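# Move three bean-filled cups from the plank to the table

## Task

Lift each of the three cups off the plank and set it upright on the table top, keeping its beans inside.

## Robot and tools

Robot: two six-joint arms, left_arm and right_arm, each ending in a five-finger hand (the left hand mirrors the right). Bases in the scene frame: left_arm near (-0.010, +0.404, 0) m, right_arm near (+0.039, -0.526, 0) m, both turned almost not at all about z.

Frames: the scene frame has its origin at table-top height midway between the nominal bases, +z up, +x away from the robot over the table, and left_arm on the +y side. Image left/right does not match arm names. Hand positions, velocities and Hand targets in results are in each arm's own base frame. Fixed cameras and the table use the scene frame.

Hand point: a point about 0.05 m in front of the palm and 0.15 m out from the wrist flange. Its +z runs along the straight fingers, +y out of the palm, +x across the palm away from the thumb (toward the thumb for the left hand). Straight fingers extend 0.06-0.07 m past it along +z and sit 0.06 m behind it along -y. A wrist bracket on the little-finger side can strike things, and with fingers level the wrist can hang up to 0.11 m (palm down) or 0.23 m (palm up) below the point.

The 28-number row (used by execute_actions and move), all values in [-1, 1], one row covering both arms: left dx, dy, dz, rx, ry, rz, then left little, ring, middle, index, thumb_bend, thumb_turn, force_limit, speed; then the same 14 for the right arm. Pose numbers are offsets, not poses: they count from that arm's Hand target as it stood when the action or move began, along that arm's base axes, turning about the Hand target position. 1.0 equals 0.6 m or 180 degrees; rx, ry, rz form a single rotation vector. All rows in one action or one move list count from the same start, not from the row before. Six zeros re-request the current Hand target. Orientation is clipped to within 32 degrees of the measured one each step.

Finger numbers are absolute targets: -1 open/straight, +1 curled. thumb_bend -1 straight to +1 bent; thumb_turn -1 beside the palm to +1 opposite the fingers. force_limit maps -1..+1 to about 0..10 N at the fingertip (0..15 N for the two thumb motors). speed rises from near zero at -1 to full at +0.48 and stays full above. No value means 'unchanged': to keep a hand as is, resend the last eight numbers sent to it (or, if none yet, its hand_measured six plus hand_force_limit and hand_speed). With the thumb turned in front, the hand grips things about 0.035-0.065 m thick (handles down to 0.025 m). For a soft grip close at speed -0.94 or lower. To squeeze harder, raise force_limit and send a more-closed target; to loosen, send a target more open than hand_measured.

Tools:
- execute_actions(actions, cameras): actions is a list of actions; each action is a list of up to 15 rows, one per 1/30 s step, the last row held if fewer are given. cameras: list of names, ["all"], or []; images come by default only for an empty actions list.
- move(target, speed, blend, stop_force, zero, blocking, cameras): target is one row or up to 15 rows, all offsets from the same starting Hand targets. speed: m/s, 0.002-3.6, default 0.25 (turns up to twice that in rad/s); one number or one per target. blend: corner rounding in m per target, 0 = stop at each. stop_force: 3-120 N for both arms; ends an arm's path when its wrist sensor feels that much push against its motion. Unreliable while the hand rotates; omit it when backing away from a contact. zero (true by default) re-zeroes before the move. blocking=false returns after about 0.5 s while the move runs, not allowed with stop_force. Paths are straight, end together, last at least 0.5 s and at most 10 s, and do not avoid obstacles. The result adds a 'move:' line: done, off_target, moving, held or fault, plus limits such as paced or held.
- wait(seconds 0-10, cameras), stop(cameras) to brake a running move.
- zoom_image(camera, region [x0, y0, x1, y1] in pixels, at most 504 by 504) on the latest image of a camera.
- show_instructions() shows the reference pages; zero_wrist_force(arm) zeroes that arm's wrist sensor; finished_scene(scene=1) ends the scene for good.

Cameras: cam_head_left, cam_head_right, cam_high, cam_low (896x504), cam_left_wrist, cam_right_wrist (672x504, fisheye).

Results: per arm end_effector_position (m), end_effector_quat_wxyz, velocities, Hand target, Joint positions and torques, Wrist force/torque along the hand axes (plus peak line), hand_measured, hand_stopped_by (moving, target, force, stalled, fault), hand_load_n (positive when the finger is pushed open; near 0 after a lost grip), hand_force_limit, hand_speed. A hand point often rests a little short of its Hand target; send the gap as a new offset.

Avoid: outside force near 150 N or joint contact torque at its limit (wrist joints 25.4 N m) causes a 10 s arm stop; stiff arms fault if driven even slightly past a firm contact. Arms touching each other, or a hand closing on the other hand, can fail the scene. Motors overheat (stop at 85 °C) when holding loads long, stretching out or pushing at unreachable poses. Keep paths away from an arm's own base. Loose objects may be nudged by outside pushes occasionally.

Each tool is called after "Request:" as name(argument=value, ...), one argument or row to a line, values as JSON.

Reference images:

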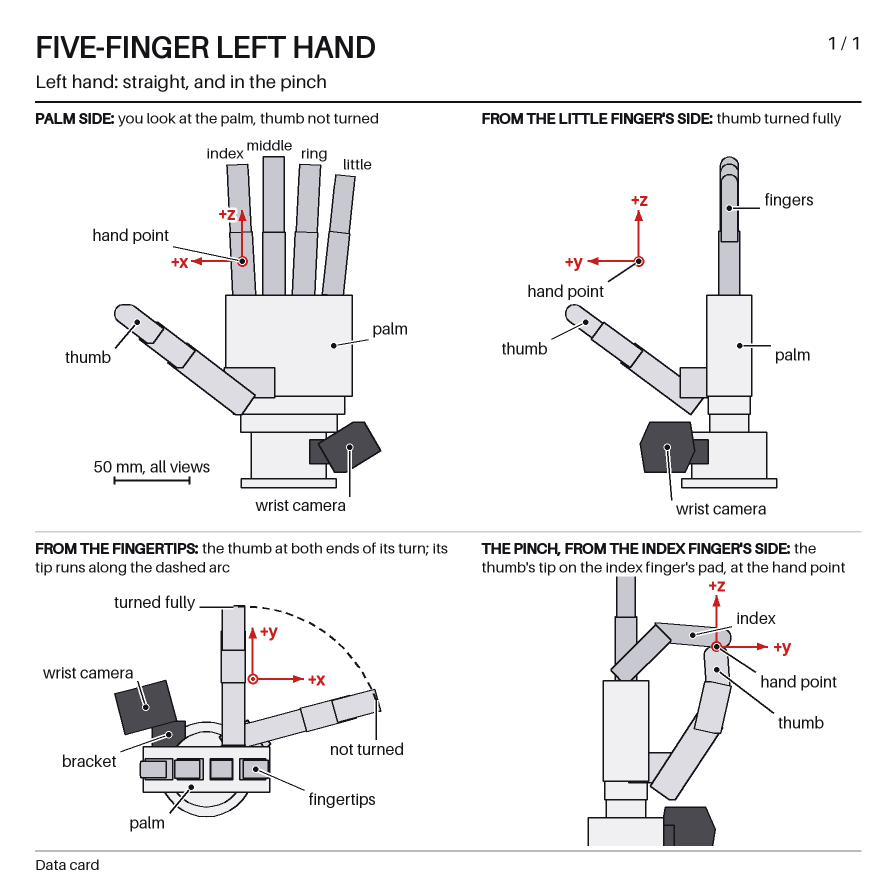

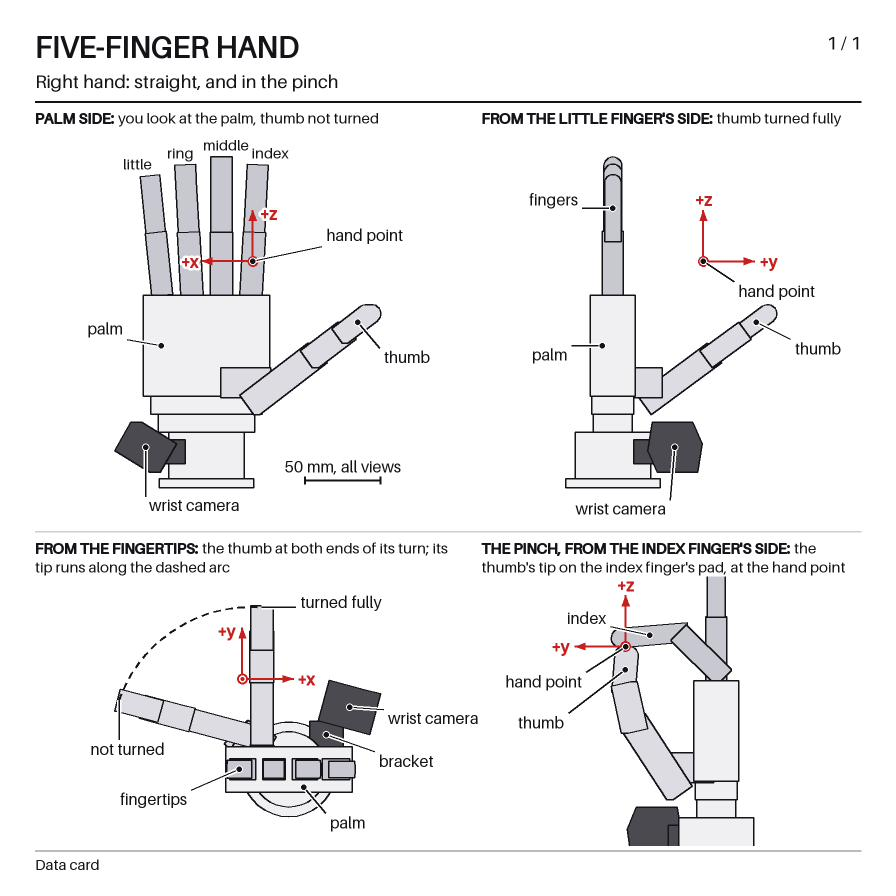

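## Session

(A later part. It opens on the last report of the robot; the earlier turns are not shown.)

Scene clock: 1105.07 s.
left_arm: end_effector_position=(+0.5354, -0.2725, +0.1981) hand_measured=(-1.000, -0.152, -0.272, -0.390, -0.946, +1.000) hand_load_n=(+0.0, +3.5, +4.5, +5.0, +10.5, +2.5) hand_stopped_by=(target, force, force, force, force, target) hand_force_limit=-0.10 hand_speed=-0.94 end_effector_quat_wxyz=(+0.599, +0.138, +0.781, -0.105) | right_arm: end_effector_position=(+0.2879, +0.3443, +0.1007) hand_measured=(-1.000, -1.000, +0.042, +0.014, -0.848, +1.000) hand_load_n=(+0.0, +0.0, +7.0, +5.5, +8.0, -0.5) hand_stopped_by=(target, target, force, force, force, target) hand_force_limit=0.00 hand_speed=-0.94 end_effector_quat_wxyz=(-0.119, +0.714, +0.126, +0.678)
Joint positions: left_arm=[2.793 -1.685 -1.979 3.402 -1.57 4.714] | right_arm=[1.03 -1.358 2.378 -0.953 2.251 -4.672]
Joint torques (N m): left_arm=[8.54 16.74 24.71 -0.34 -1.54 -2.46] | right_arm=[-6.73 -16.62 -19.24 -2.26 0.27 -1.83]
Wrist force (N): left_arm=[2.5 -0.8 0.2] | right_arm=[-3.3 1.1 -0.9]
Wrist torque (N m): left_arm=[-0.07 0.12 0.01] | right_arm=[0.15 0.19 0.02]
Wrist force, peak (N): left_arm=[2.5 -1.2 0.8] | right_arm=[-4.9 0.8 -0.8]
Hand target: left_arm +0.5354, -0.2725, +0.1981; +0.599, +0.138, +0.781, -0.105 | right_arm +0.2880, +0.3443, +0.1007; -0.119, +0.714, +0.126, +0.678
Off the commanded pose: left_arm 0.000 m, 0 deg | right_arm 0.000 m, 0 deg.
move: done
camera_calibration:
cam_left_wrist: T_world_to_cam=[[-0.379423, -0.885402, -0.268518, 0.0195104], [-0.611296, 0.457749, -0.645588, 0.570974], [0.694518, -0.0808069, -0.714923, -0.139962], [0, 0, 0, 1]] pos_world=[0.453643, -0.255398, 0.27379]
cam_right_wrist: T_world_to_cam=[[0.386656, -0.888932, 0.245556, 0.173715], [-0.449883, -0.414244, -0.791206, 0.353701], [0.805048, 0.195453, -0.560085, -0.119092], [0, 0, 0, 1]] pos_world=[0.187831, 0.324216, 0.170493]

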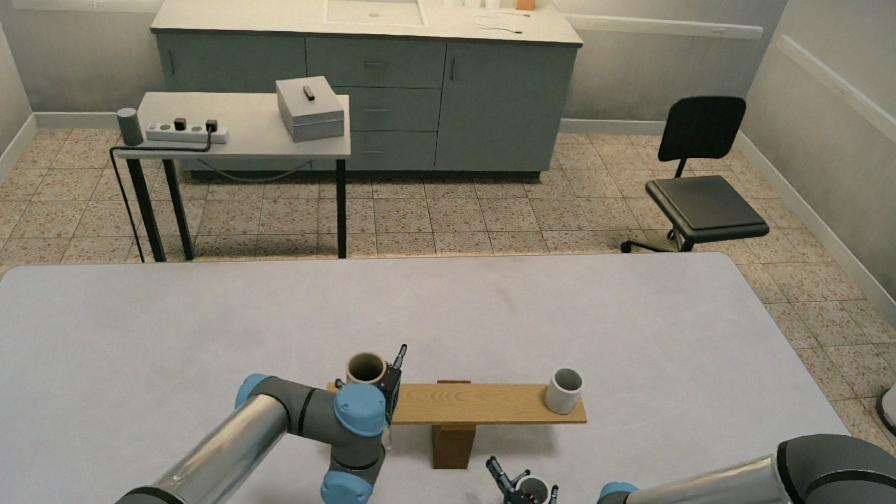

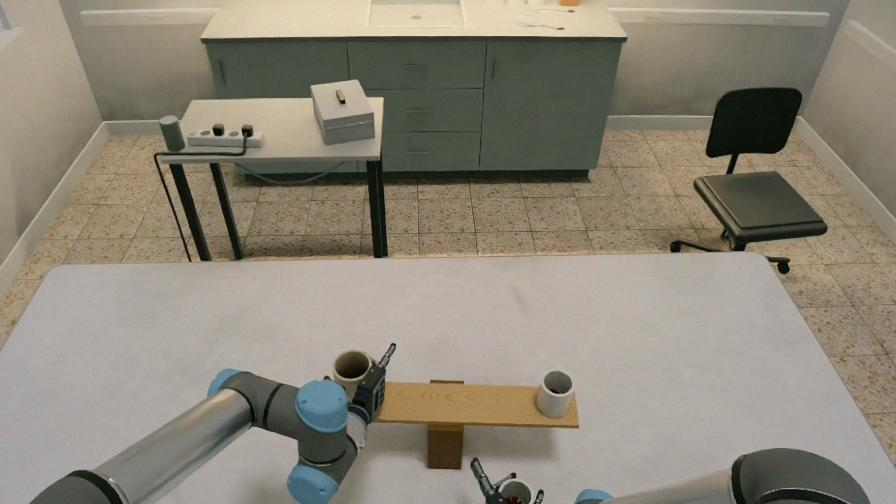

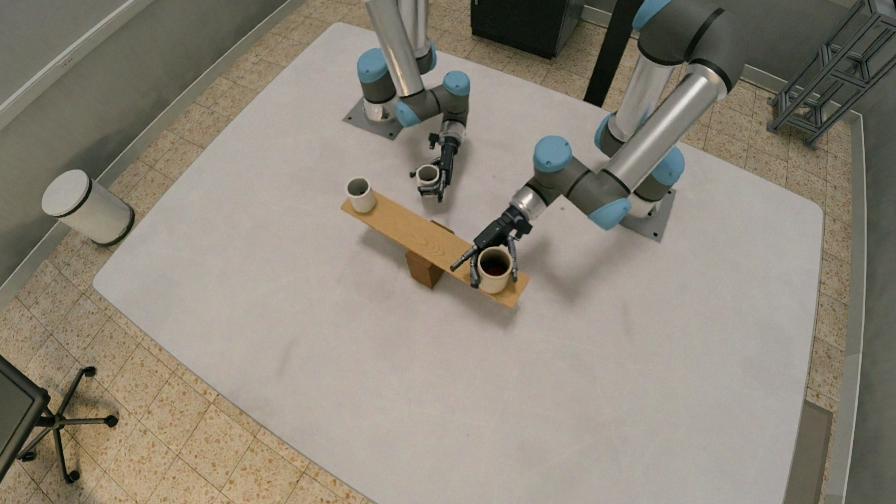

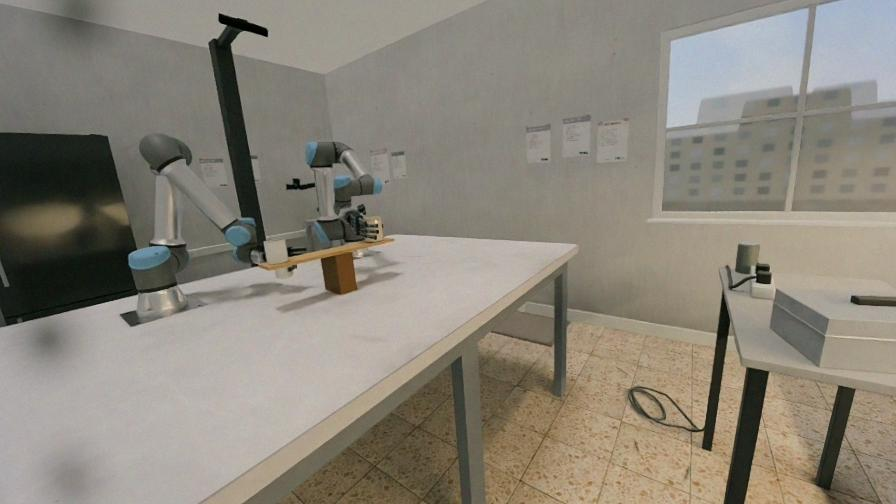

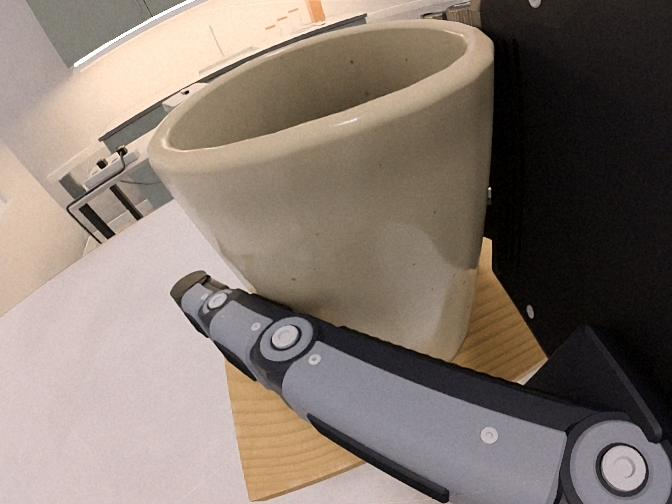

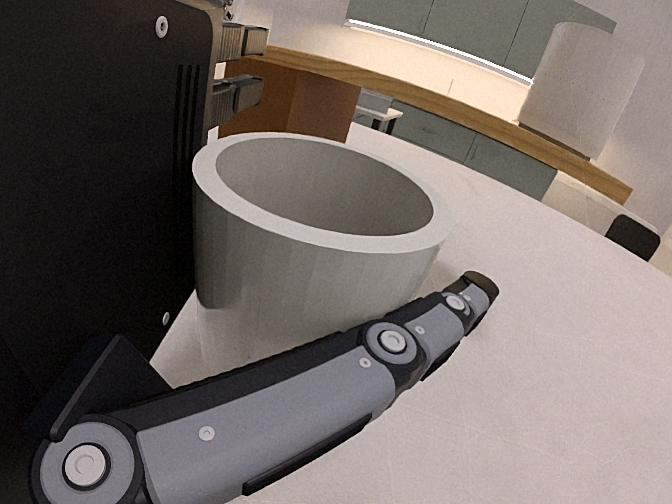

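Request:
move(
  target=[0,0,0,0,0,0,-1,0.4,0.4,0.4,-0.3,1,-0.1,-0.94,0,0,-0.06,0,0,0,-1,-1,0.9,0.95,0.2,1,0,-0.94],
  speed=0.08,
)

Request:
move(
  target=[0,0,0,0,0,0,-1,0.4,0.4,0.4,-0.3,1,-0.1,-0.94,0,0,-0.075,0,0,0,-1,-1,0.9,0.95,0.2,1,0,-0.94],
  speed=0.015,
  stop_force=3,
  cameras=["cam_low","cam_high","cam_right_wrist"],
)

Request:
zoom_image(
  camera="cam_low",
  region=[240, 210, 400, 310],
)

Scene clock: 1129.83 s.
left_arm: end_effector_position=(+0.5354, -0.2725, +0.1981) hand_measured=(-1.000, -0.152, -0.272, -0.390, -0.946, +1.000) hand_load_n=(+0.0, +3.5, +5.0, +4.5, +10.5, +2.5) hand_stopped_by=(target, force, force, force, force, target) hand_force_limit=-0.10 hand_speed=-0.94 end_effector_quat_wxyz=(+0.599, +0.138, +0.781, -0.105) | right_arm: end_effector_position=(+0.2879, +0.3443, +0.0647) hand_measured=(-1.000, -1.000, +0.042, +0.014, -0.848, +1.000) hand_load_n=(+0.0, +0.0, +7.0, +5.5, +8.5, -0.5) hand_stopped_by=(target, target, force, force, force, target) hand_force_limit=0.00 hand_speed=-0.94 end_effector_quat_wxyz=(-0.119, +0.714, +0.126, +0.678)
Joint positions: left_arm=[2.793 -1.685 -1.979 3.402 -1.57 4.714] | right_arm=[1.03 -1.249 2.398 -1.083 2.251 -4.672]
Joint torques (N m): left_arm=[7.64 22.01 19.49 0.03 -1.46 -2.19] | right_arm=[3.27 -22.94 -15.77 -1.87 2.01 -2.35]
Wrist force (N): left_arm=[2.1 -1.0 0.3] | right_arm=[-3.3 0.9 -0.7]
Wrist torque (N m): left_arm=[-0.10 0.19 0.00] | right_arm=[0.12 0.16 0.03]
Wrist force, peak (N): left_arm=[2.6 -1.2 0.5] | right_arm=[-4.3 1.2 -0.8]
Hand target: left_arm +0.5354, -0.2725, +0.1981; +0.599, +0.138, +0.781, -0.105 | right_arm +0.2880, +0.3443, +0.0647; -0.119, +0.714, +0.126, +0.678
Off the commanded pose: left_arm 0.000 m, 0 deg | right_arm 0.000 m, 0 deg.
move: done

Scene clock: 1132.43 s.
left_arm: end_effector_position=(+0.5354, -0.2725, +0.1981) hand_measured=(-1.000, -0.152, -0.272, -0.390, -0.946, +1.000) hand_load_n=(+0.0, +3.5, +5.0, +4.5, +11.0, +2.5) hand_stopped_by=(target, force, force, force, force, target) hand_force_limit=-0.10 hand_speed=-0.94 end_effector_quat_wxyz=(+0.599, +0.138, +0.781, -0.105) | right_arm: end_effector_position=(+0.2879, +0.3443, +0.0379) hand_measured=(-1.000, -1.000, +0.042, +0.014, -0.850, +1.000) hand_load_n=(+0.0, +0.0, +7.0, +5.5, +8.5, -1.0) hand_stopped_by=(target, target, force, force, force, target) hand_force_limit=0.00 hand_speed=-0.94 end_effector_quat_wxyz=(-0.119, +0.714, +0.126, +0.678)
Joint positions: left_arm=[2.793 -1.685 -1.979 3.402 -1.57 4.714] | right_arm=[1.03 -1.162 2.406 -1.178 2.251 -4.671]
Joint torques (N m): left_arm=[7.93 22.85 18.67 0.04 -1.59 -2.2] | right_arm=[-5.1 -30.34 -12.9 -2.7 -1.11 1.63]
Wrist force (N): left_arm=[2.2 -0.9 0.0] | right_arm=[-3.2 1.0 -1.0]
Wrist torque (N m): left_arm=[-0.07 0.16 -0.01] | right_arm=[0.18 0.24 0.03]
Wrist force, peak (N): left_arm=[2.5 -1.2 0.3] | right_arm=[10.3 3.7 -3.7]
Hand target: left_arm +0.5354, -0.2725, +0.1981; +0.599, +0.138, +0.781, -0.105 | right_arm +0.2880, +0.3443, +0.0379; -0.119, +0.714, +0.126, +0.678 (not the last commanded pose)
Off the commanded pose: left_arm 0.000 m, 0 deg | right_arm 0.018 m, 0 deg.
move: contact (right_arm)
camera_calibration:
cam_right_wrist: T_world_to_cam=[[0.386598, -0.888985, 0.245455, 0.189174], [-0.449932, -0.414131, -0.791238, 0.303989], [0.805049, 0.195453, -0.560085, -0.154265], [0, 0, 0, 1]] pos_world=[0.187831, 0.324216, 0.107693]
Images, in order (width x height): cam_high 896x504, cam_low 896x504, cam_right_wrist 672x504.

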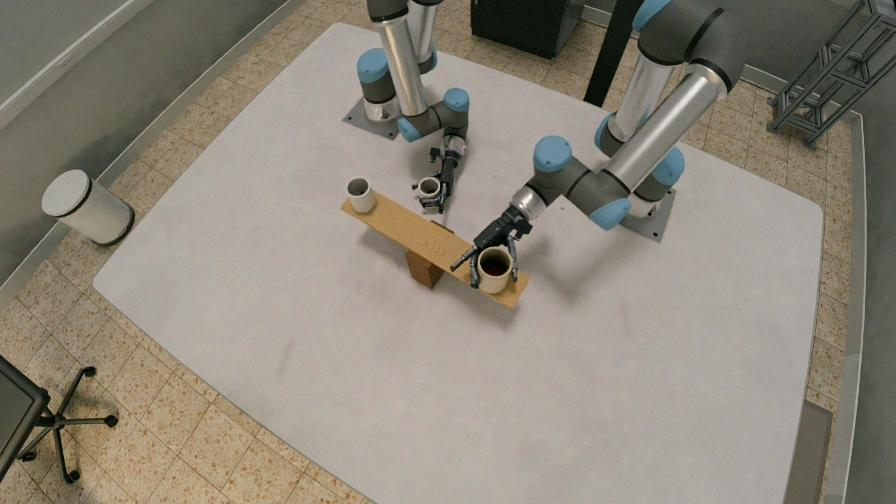

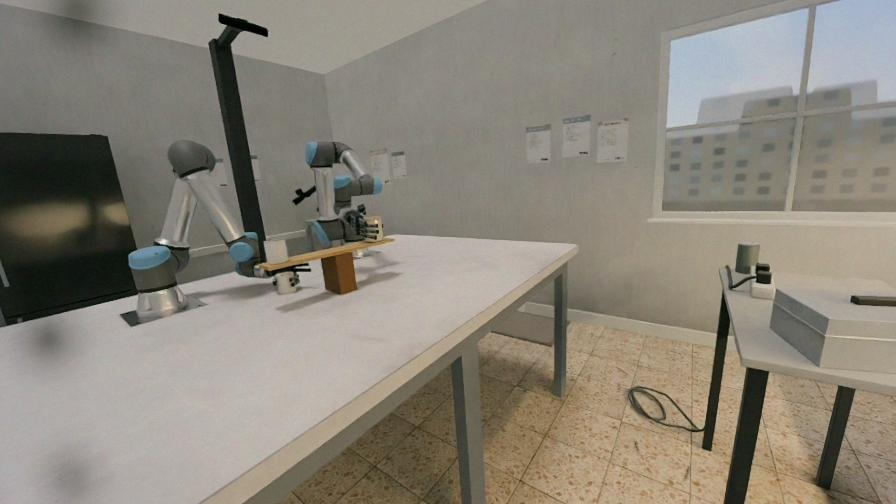

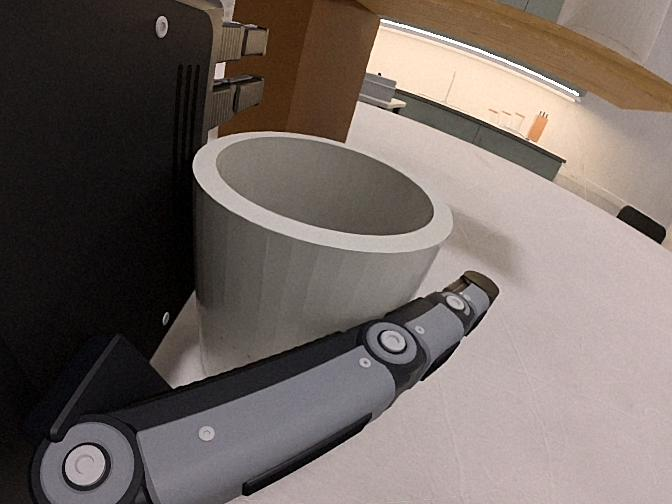

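Scaled by 3.150 from the camera's 896x504 image, which has a finer 1280x720 frame.

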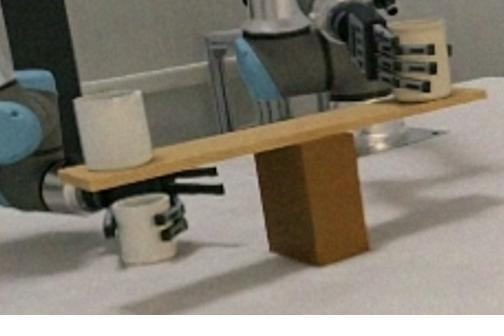

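Request:
move(
  target=[0,0,0,0,0,0,-1,0.4,0.4,0.4,-0.3,1,-0.1,-0.94,0,0,-0.0023,0,0,0,-1,-1,0.9,0.95,0.2,1,0,-0.94],
  speed=0.01,
  cameras=["cam_right_wrist"],
)

Scene clock: 1140.17 s.
left_arm: end_effector_position=(+0.5354, -0.2725, +0.1981) hand_measured=(-1.000, -0.152, -0.272, -0.390, -0.946, +1.000) hand_load_n=(+0.0, +3.5, +5.0, +4.5, +10.5, +2.5) hand_stopped_by=(target, force, force, force, force, target) hand_force_limit=-0.10 hand_speed=-0.94 end_effector_quat_wxyz=(+0.599, +0.138, +0.781, -0.105) | right_arm: end_effector_position=(+0.2880, +0.3443, +0.0366) hand_measured=(-1.000, -1.000, +0.042, +0.014, -0.850, +1.000) hand_load_n=(+0.0, +0.5, +5.5, +5.5, +9.0, -5.5) hand_stopped_by=(target, target, force, force, force, target) hand_force_limit=0.00 hand_speed=-0.94 end_effector_quat_wxyz=(-0.119, +0.714, +0.126, +0.678)
Joint positions: left_arm=[2.793 -1.685 -1.979 3.402 -1.57 4.714] | right_arm=[1.03 -1.157 2.406 -1.183 2.251 -4.671]
Joint torques (N m): left_arm=[6.87 22.02 17.91 0.27 -1.64 -2.25] | right_arm=[-3.66 -12.72 4.23 1.17 -2.48 1.89]
Wrist force (N): left_arm=[2.1 -1.2 0.2] | right_arm=[16.2 5.1 -1.4]
Wrist torque (N m): left_arm=[-0.13 0.18 0.01] | right_arm=[0.34 0.16 0.31]
Wrist force, peak (N): left_arm=[2.3 -1.6 0.6] | right_arm=[16.4 5.5 -1.7]
Hand target: left_arm +0.5354, -0.2725, +0.1981; +0.599, +0.138, +0.781, -0.105 | right_arm +0.2880, +0.3443, +0.0366; -0.119, +0.714, +0.126, +0.678
Off the commanded pose: left_arm 0.000 m, 0 deg | right_arm 0.000 m, 0 deg.
move: done
camera_calibration:
cam_right_wrist: T_world_to_cam=[[0.386616, -0.889003, 0.24536, 0.189595], [-0.449863, -0.414041, -0.791324, 0.302968], [0.805078, 0.19556, -0.560005, -0.155061], [0, 0, 0, 1]] pos_world=[0.18783, 0.324315, 0.106392]
Images, in order (width x height): cam_right_wrist 672x504.

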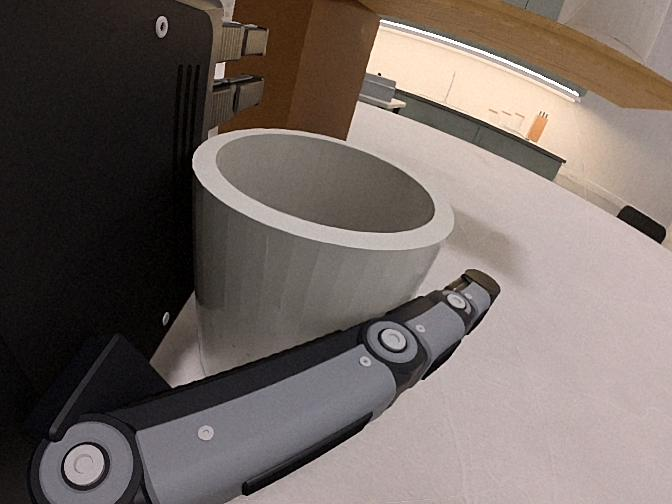

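Request:
move(
  target=[
    [0,0,0,0,0,0,-1,0.4,0.4,0.4,-0.3,1,-0.1,-0.94,0,0,0.0012,0,0,0,-1,-1,0.9,0.95,0.2,1,0,-0.94],
    [0,0,0,0,0,0,-1,0.4,0.4,0.4,-0.3,1,-0.1,-0.94,0,0,0.0012,0,0,0,-1,-1,-0.25,-0.25,-1,1,0,-0.9],
  ],
  speed=0.01,
  cameras=["cam_right_wrist","cam_low"],
)

Request:
zoom_image(
  camera="cam_low",
  region=[240, 210, 400, 310],
)

Scene clock: 1150.00 s.
left_arm: end_effector_position=(+0.5354, -0.2725, +0.1981) hand_measured=(-1.000, -0.152, -0.272, -0.390, -0.946, +1.000) hand_load_n=(+0.0, +3.5, +5.0, +4.5, +10.5, +2.5) hand_stopped_by=(target, force, force, force, force, target) hand_force_limit=-0.10 hand_speed=-0.94 end_effector_quat_wxyz=(+0.599, +0.138, +0.781, -0.105) | right_arm: end_effector_position=(+0.2880, +0.3443, +0.0373) hand_measured=(-1.000, -1.000, -0.250, -0.250, -1.000, +1.000) hand_load_n=(+0.0, +0.0, +0.0, -0.5, +0.0, +0.0) hand_stopped_by=(target, target, target, target, target, target) hand_force_limit=0.00 hand_speed=-0.90 end_effector_quat_wxyz=(-0.119, +0.714, +0.126, +0.678)
Joint positions: left_arm=[2.793 -1.685 -1.979 3.402 -1.57 4.714] | right_arm=[1.03 -1.16 2.406 -1.18 2.251 -4.671]
Joint torques (N m): left_arm=[7.57 24.05 15.74 0.22 -1.3 -2.26] | right_arm=[-2.12 -29.89 -14.21 -2.37 -1.49 1.67]
Wrist force (N): left_arm=[2.1 -0.9 0.3] | right_arm=[-1.5 1.6 -0.9]
Wrist torque (N m): left_arm=[-0.09 0.19 -0.01] | right_arm=[0.25 0.15 0.05]
Wrist force, peak (N): left_arm=[2.6 -0.9 0.3] | right_arm=[17.0 4.3 -1.0]
Hand target: left_arm +0.5354, -0.2725, +0.1981; +0.599, +0.138, +0.781, -0.105 | right_arm +0.2880, +0.3443, +0.0373; -0.119, +0.714, +0.126, +0.678
Off the commanded pose: left_arm 0.000 m, 0 deg | right_arm 0.000 m, 0 deg.
move: done
camera_calibration:
cam_right_wrist: T_world_to_cam=[[0.386656, -0.888966, 0.24543, 0.189396], [-0.449829, -0.41412, -0.791302, 0.303539], [0.805078, 0.19556, -0.560005, -0.154669], [0, 0, 0, 1]] pos_world=[0.18783, 0.324315, 0.107092]
Images, in order (width x height): cam_low 896x504, cam_right_wrist 672x504.

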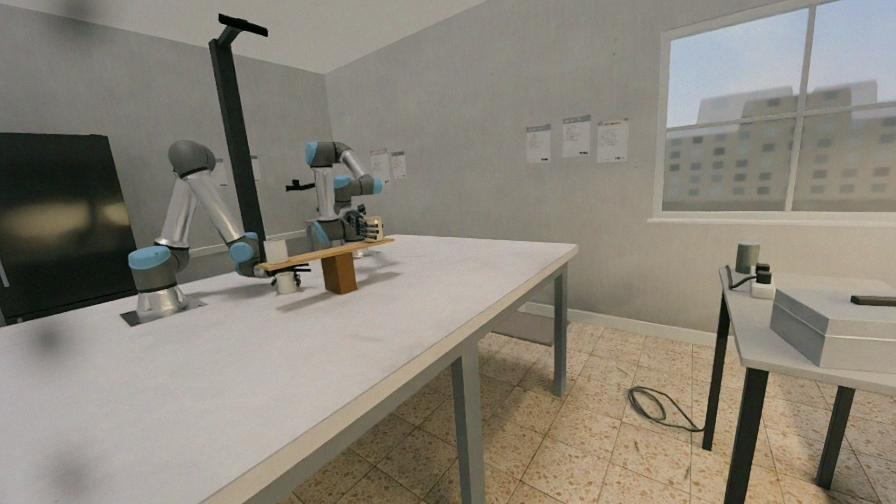

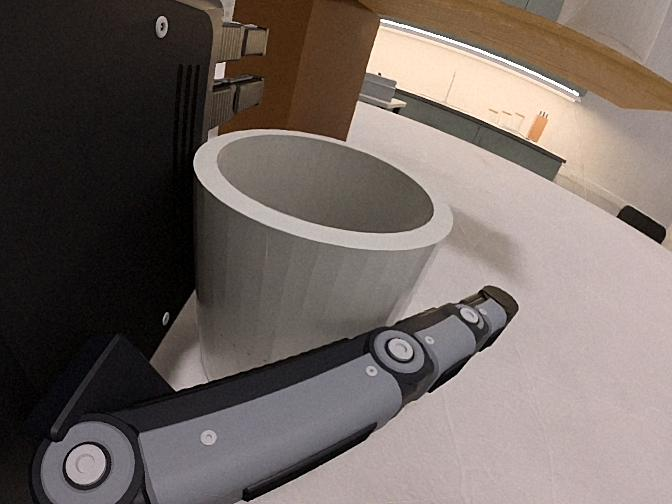

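Scaled by 3.150 from the camera's 896x504 image, which has a finer 1280x720 frame.

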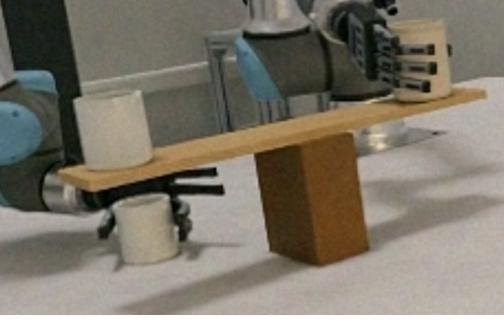

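Request:
move(
  target=[
    [0,0,0,0,0,0,-1,0.4,0.4,0.4,-0.3,1,-0.1,-0.94,-0.0012,0.0032,0,0,0,0,-1,-1,-1,-1,-1,1,0,0],
    [0,0,0,0,0,0,-1,0.4,0.4,0.4,-0.3,1,-0.1,-0.94,-0.0482,-0.014,0,0,0,0,-1,-1,-1,-1,-1,1,0,0],
    [0,0,0,0,0,0,-1,0.4,0.4,0.4,-0.3,1,-0.1,-0.94,-0.0482,-0.014,0.3167,-0.0228,0.0627,0,-1,-1,-1,-1,-1,1,0,0],
    [0,0,0,0,0,0,-1,0.4,0.4,0.4,-0.3,1,-0.1,-0.94,0.1075,-0.154,0.2967,-0.0228,0.0627,0,-1,-1,-1,-1,-1,1,0,0],
  ],
  speed=[0.02,0.06,0.2,0.2],
  blend=[0,0.01,0.04,0],
  cameras=["all"],
)

Request:
zoom_image(
  camera="cam_high",
  region=[330, 130, 550, 310],
)

Request:
zoom_image(
  camera="cam_low",
  region=[240, 210, 400, 310],
)

Scene clock: 1199.00 s.
left_arm: end_effector_position=(+0.5354, -0.2725, +0.1981) hand_measured=(-1.000, -0.152, -0.272, -0.390, -0.946, +1.000) hand_load_n=(+0.0, +3.5, +5.0, +4.5, +11.0, +2.5) hand_stopped_by=(target, force, force, force, force, target) hand_force_limit=-0.10 hand_speed=-0.94 end_effector_quat_wxyz=(+0.599, +0.138, +0.781, -0.105) | right_arm: end_effector_position=(+0.3524, +0.2519, +0.2153) hand_measured=(-1.000, -1.000, -1.000, -1.000, -1.000, +1.000) hand_load_n=(+0.0, +0.0, +0.0, +0.0, +0.0, +0.0) hand_stopped_by=(target, target, target, target, target, target) hand_force_limit=0.00 hand_speed=0.00 end_effector_quat_wxyz=(-0.106, +0.781, +0.138, +0.600)
Joint positions: left_arm=[2.793 -1.685 -1.979 3.402 -1.57 4.714] | right_arm=[0.563 -1.837 2.276 -0.172 1.777 -4.657]
Joint torques (N m): left_arm=[8.34 25.44 13.51 0.45 -1.46 -2.17] | right_arm=[-8.55 1.75 -26.74 0.3 -2.29 1.19]
Wrist force (N): left_arm=[2.2 -1.2 0.2] | right_arm=[-1.6 1.4 -0.6]
Wrist torque (N m): left_arm=[-0.12 0.17 0.01] | right_arm=[0.21 0.17 -0.10]
Wrist force, peak (N): left_arm=[2.7 -1.3 0.2] | right_arm=[-3.4 1.6 -1.5]
Hand target: left_arm +0.5354, -0.2725, +0.1981; +0.599, +0.138, +0.781, -0.105 | right_arm +0.3525, +0.2519, +0.2153; -0.106, +0.781, +0.138, +0.600
Off the commanded pose: left_arm 0.000 m, 0 deg | right_arm 0.000 m, 0 deg.
move: done
camera_calibration:
cam_left_wrist: T_world_to_cam=[[-0.379423, -0.885402, -0.268518, 0.0195104], [-0.611296, 0.457749, -0.645588, 0.570974], [0.694518, -0.0808069, -0.714923, -0.139962], [0, 0, 0, 1]] pos_world=[0.453643, -0.255398, 0.27379]
cam_right_wrist: T_world_to_cam=[[0.433164, -0.872074, 0.227718, 0.0217272], [-0.593088, -0.466031, -0.656553, 0.469686], [0.678687, 0.149339, -0.719084, 0.00157675], [0, 0, 0, 1]] pos_world=[0.268083, 0.2376, 0.30456]

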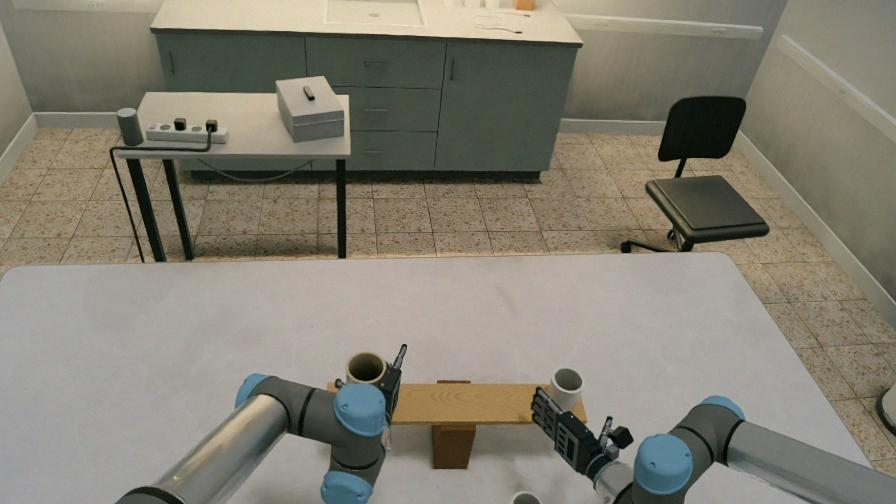

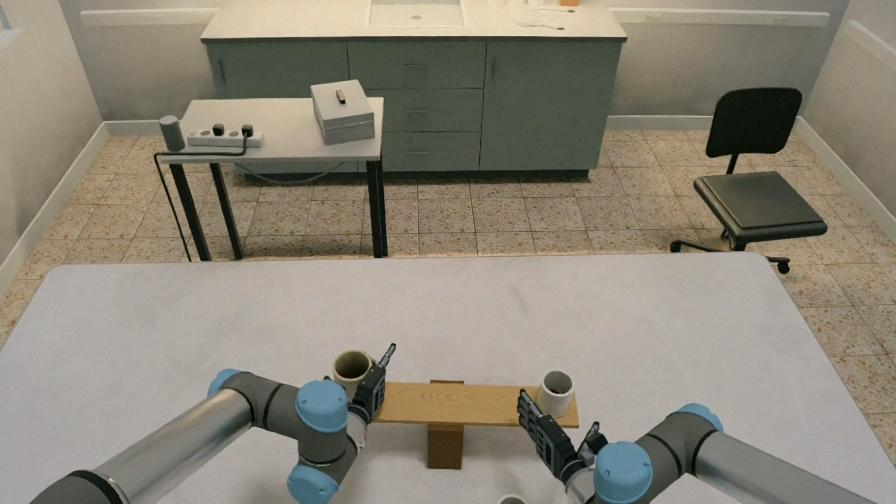

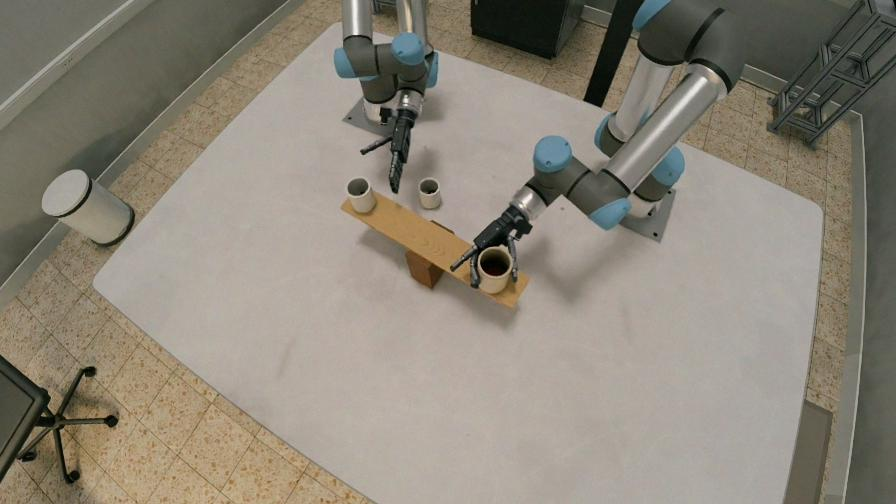

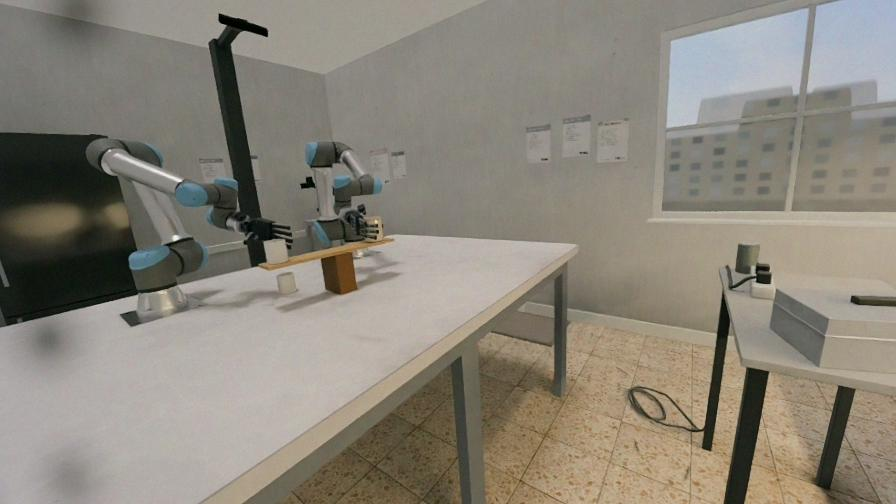

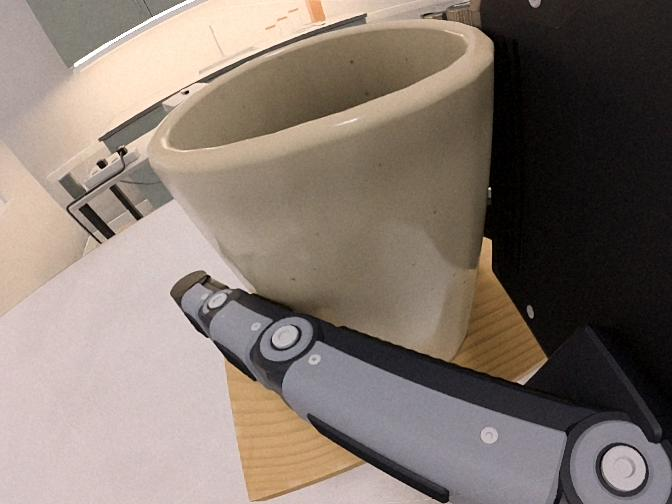

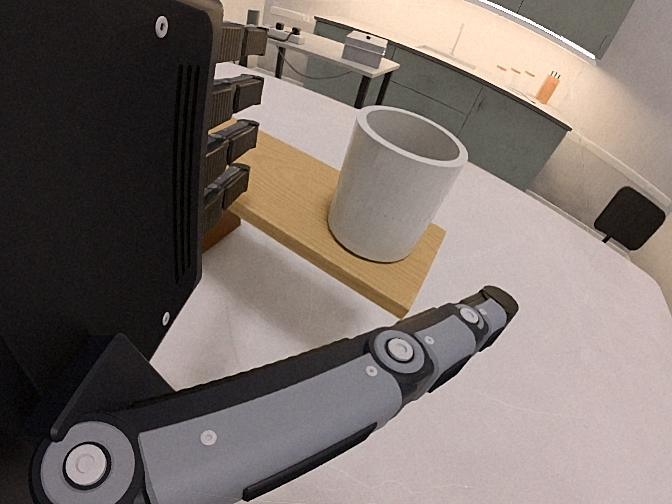

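Scaled by 2.291 from the camera's 896x504 image, which has a finer 1280x720 frame.

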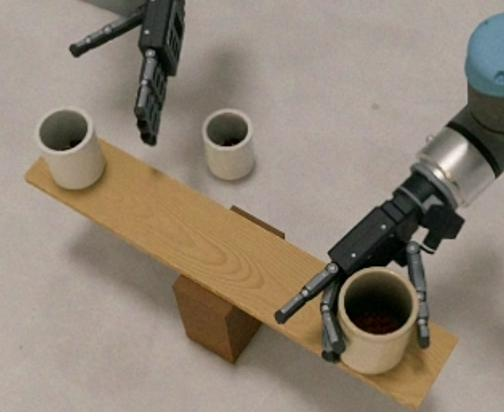

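Scaled by 3.150 from the camera's 896x504 image, which has a finer 1280x720 frame.

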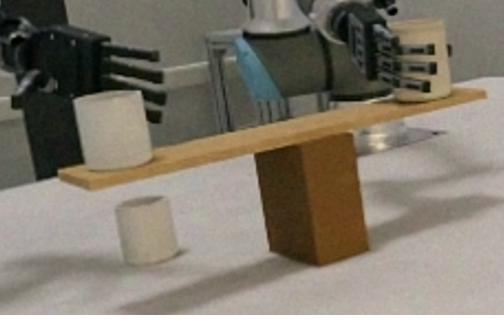

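Request:
zoom_image(
  camera="cam_right_wrist",
  region=[300, 90, 500, 290],
)

Scaled by 2.520 from the camera's 672x504 image, which has a finer 960x720 frame.

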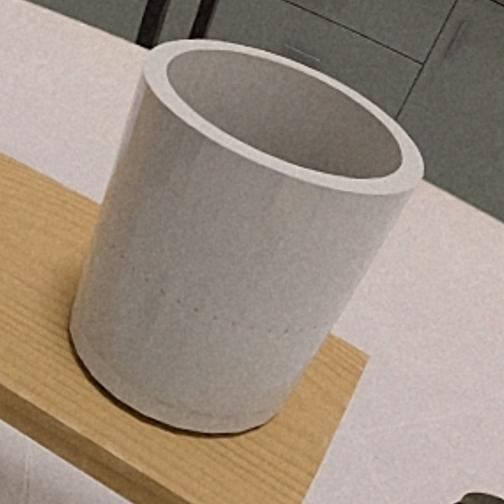

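Request:
move(
  target=[
    [0,0,0,0,0,0,-1,0.4,0.4,0.4,-0.3,1,-0.1,-0.94,0.1028,-0.0268,-0.0255,0,0,0,-1,-1,-1,-1,-1,1,0,0],
    [0,0,0,0,0,0,-1,0.4,0.4,0.4,-0.3,1,-0.1,-0.94,0.1813,0.0012,-0.0355,0,0,0,-1,-1,-1,-1,-1,1,0,0],
  ],
  speed=[0.1,0.04],
  stop_force=5,
  cameras=["cam_high","cam_right_wrist","cam_head_left"],
)

Request:
zoom_image(
  camera="cam_high",
  region=[330, 130, 550, 310],
)

Scene clock: 1241.07 s.
left_arm: end_effector_position=(+0.5354, -0.2725, +0.1981) hand_measured=(-1.000, -0.152, -0.272, -0.390, -0.946, +1.000) hand_load_n=(+0.0, +3.0, +5.0, +4.5, +11.0, +2.5) hand_stopped_by=(target, force, force, force, force, target) hand_force_limit=-0.10 hand_speed=-0.94 end_effector_quat_wxyz=(+0.599, +0.138, +0.781, -0.105) | right_arm: end_effector_position=(+0.4613, +0.2526, +0.1940) hand_measured=(-1.000, -1.000, -1.000, -1.000, -1.000, +1.000) hand_load_n=(+0.0, +0.0, +0.0, +0.5, +0.0, +0.0) hand_stopped_by=(target, target, target, target, target, target) hand_force_limit=0.00 hand_speed=0.00 end_effector_quat_wxyz=(-0.106, +0.781, +0.138, +0.600)
Joint positions: left_arm=[2.793 -1.685 -1.979 3.402 -1.57 4.714] | right_arm=[0.372 -1.621 2.163 -0.281 1.592 -4.707]
Joint torques (N m): left_arm=[7.57 26.3 13.74 0.69 -1.42 -1.87] | right_arm=[5.56 -24.6 -11.49 0.4 0.99 -1.6]
Wrist force (N): left_arm=[2.4 -1.2 -0.1] | right_arm=[-1.5 1.2 -0.7]
Wrist torque (N m): left_arm=[-0.10 0.16 0.02] | right_arm=[0.21 0.15 0.05]
Wrist force, peak (N): left_arm=[2.8 -1.0 0.4] | right_arm=[-1.4 1.7 -1.5]
Hand target: left_arm +0.5354, -0.2725, +0.1981; +0.599, +0.138, +0.781, -0.105 | right_arm +0.4612, +0.2526, +0.1940; -0.106, +0.781, +0.138, +0.600
Off the commanded pose: left_arm 0.000 m, 0 deg | right_arm 0.000 m, 0 deg.
move: done
camera_calibration:
cam_right_wrist: T_world_to_cam=[[0.433415, -0.871961, 0.227675, -0.0200515], [-0.59299, -0.466177, -0.656538, 0.520548], [0.678612, 0.149544, -0.719112, -0.0876981], [0, 0, 0, 1]] pos_world=[0.376884, 0.238299, 0.28326]
Images, in order (width x height): cam_head_left 896x504, cam_high 896x504, cam_right_wrist 672x504.

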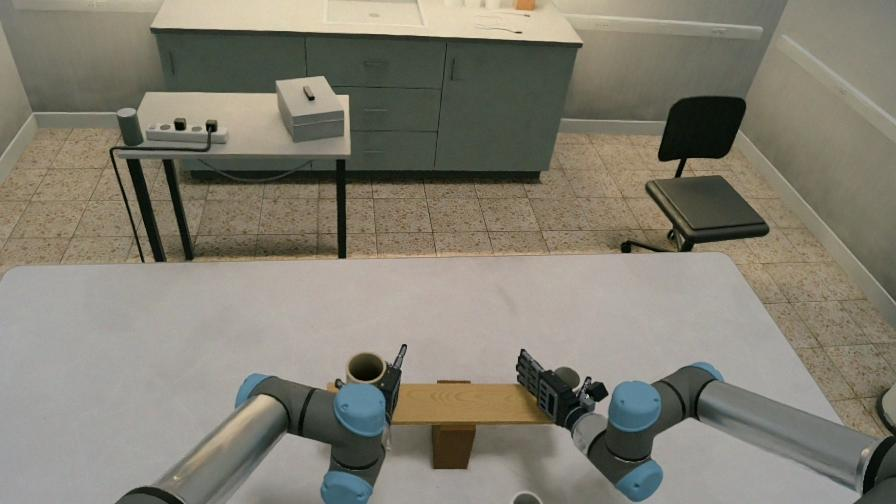

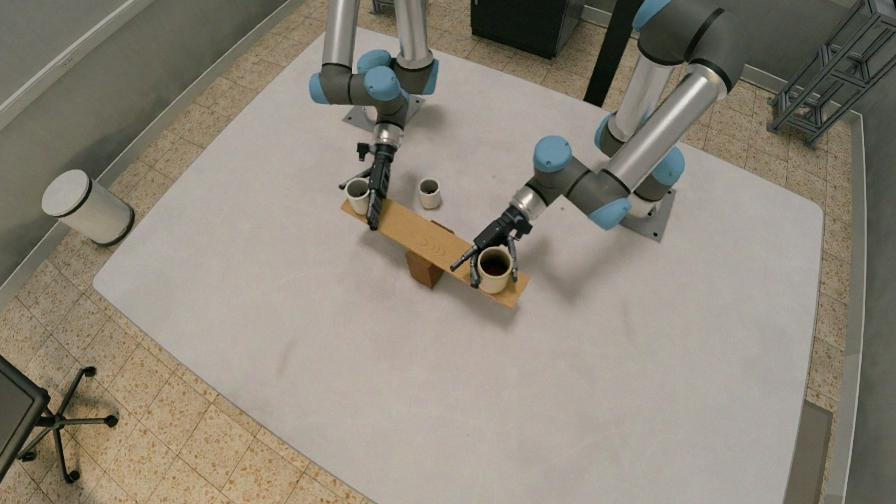

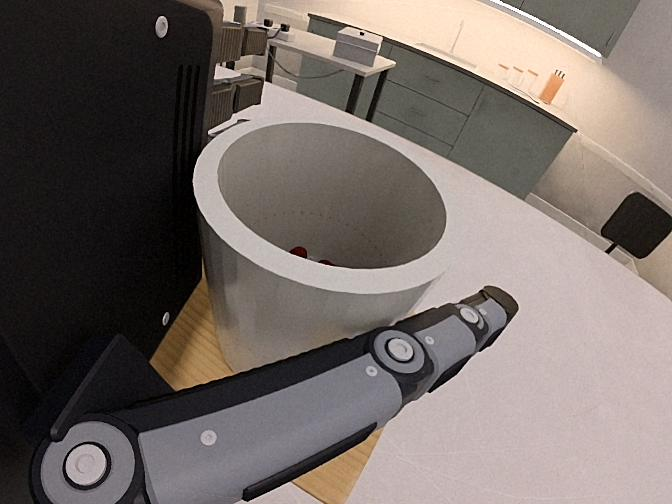

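Scaled by 2.291 from the camera's 896x504 image, which has a finer 1280x720 frame.

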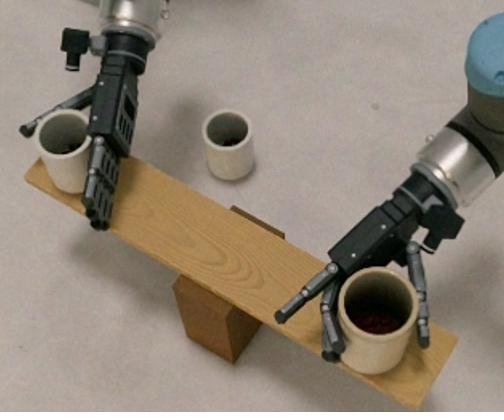

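Request:
move(
  target=[
    [0,0,0,0,0,0,-1,0.4,0.4,0.4,-0.3,1,-0.1,-0.94,0,0,0,0,0,0,-1,-0.35,-0.35,-0.35,-1,1,-0.7,-0.5],
    [0,0,0,0,0,0,-1,0.4,0.4,0.4,-0.3,1,-0.1,-0.94,0,0,-0.01,0,0,0,-1,-0.35,-0.35,-0.35,-1,1,-0.7,-0.5],
  ],
  speed=0.03,
  cameras=["cam_high","cam_right_wrist","cam_low"],
)

Request:
zoom_image(
  camera="cam_low",
  region=[240, 210, 380, 300],
)

Scene clock: 1266.80 s.
left_arm: end_effector_position=(+0.5354, -0.2725, +0.1981) hand_measured=(-1.000, -0.152, -0.272, -0.390, -0.946, +1.000) hand_load_n=(+0.0, +3.5, +5.0, +4.5, +11.0, +2.5) hand_stopped_by=(target, force, force, force, force, target) hand_force_limit=-0.10 hand_speed=-0.94 end_effector_quat_wxyz=(+0.599, +0.138, +0.781, -0.105) | right_arm: end_effector_position=(+0.4612, +0.2526, +0.1879) hand_measured=(-1.000, -0.350, -0.350, -0.350, -1.000, +1.000) hand_load_n=(+0.0, +0.0, +0.0, +0.0, +0.0, +0.0) hand_stopped_by=(target, target, target, target, target, target) hand_force_limit=-0.70 hand_speed=-0.50 end_effector_quat_wxyz=(-0.106, +0.781, +0.138, +0.600)
Joint positions: left_arm=[2.793 -1.685 -1.979 3.402 -1.57 4.714] | right_arm=[0.372 -1.611 2.172 -0.3 1.592 -4.707]
Joint torques (N m): left_arm=[7.93 27.61 13.16 0.59 -1.57 -2.17] | right_arm=[5.48 -21.16 -23.36 0.23 2.16 1.68]
Wrist force (N): left_arm=[2.3 -0.8 0.2] | right_arm=[-1.6 1.1 -0.6]
Wrist torque (N m): left_arm=[-0.06 0.16 0.00] | right_arm=[0.18 0.16 0.05]
Wrist force, peak (N): left_arm=[2.7 -1.2 0.4] | right_arm=[-1.7 1.3 -0.6]
Hand target: left_arm +0.5354, -0.2725, +0.1981; +0.599, +0.138, +0.781, -0.105 | right_arm +0.4612, +0.2526, +0.1880; -0.106, +0.781, +0.138, +0.600
Off the commanded pose: left_arm 0.000 m, 0 deg | right_arm 0.000 m, 0 deg.
move: done
camera_calibration:
cam_right_wrist: T_world_to_cam=[[0.433474, -0.87194, 0.227643, -0.018681], [-0.593065, -0.466216, -0.656443, 0.516556], [0.678509, 0.149544, -0.719209, -0.0920189], [0, 0, 0, 1]] pos_world=[0.376884, 0.238299, 0.277161]
Images, in order (width x height): cam_high 896x504, cam_low 896x504, cam_right_wrist 672x504.

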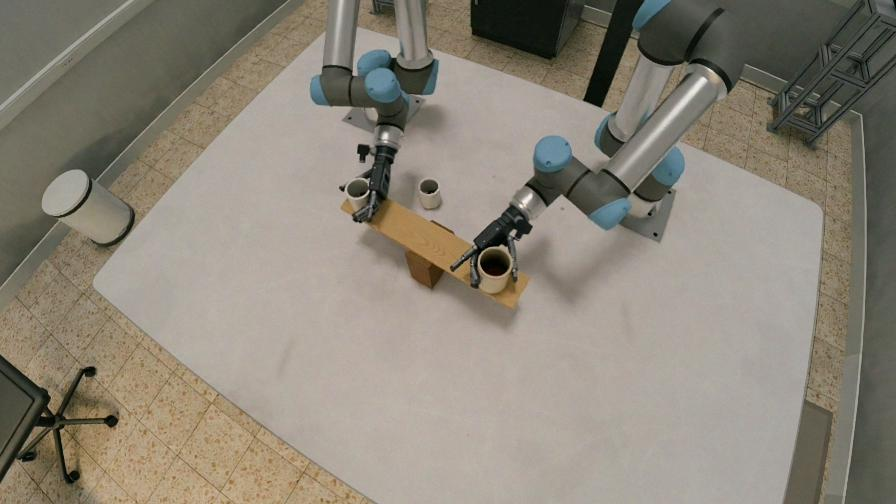

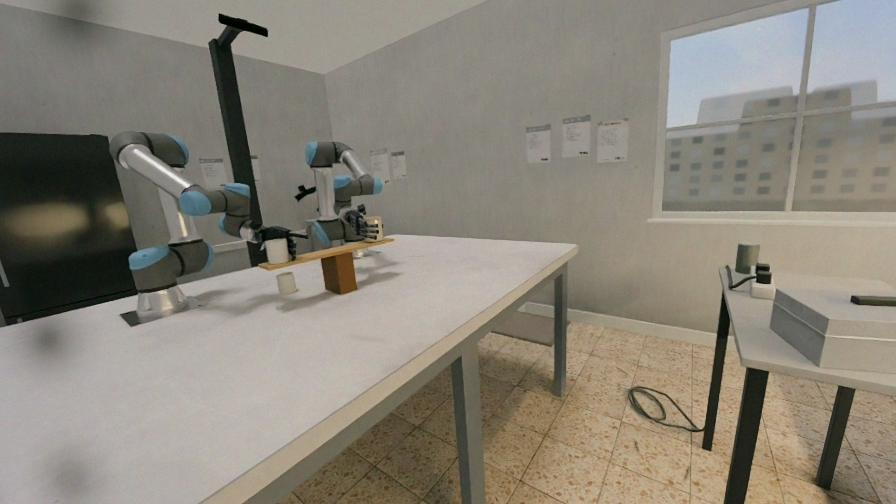

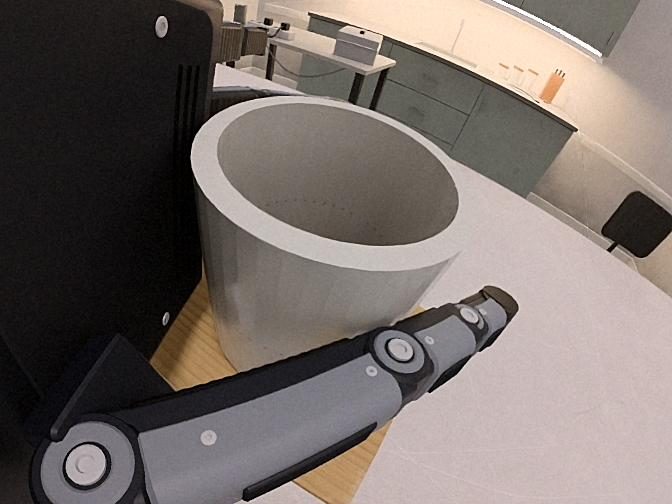

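Scaled by 3.600 from the camera's 896x504 image, which has a finer 1280x720 frame.

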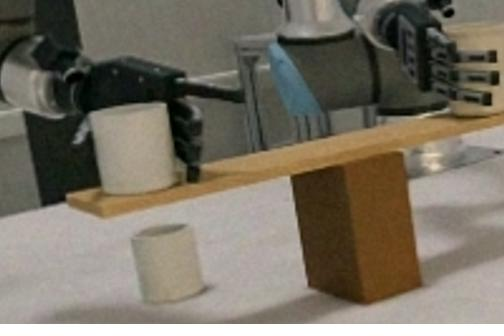

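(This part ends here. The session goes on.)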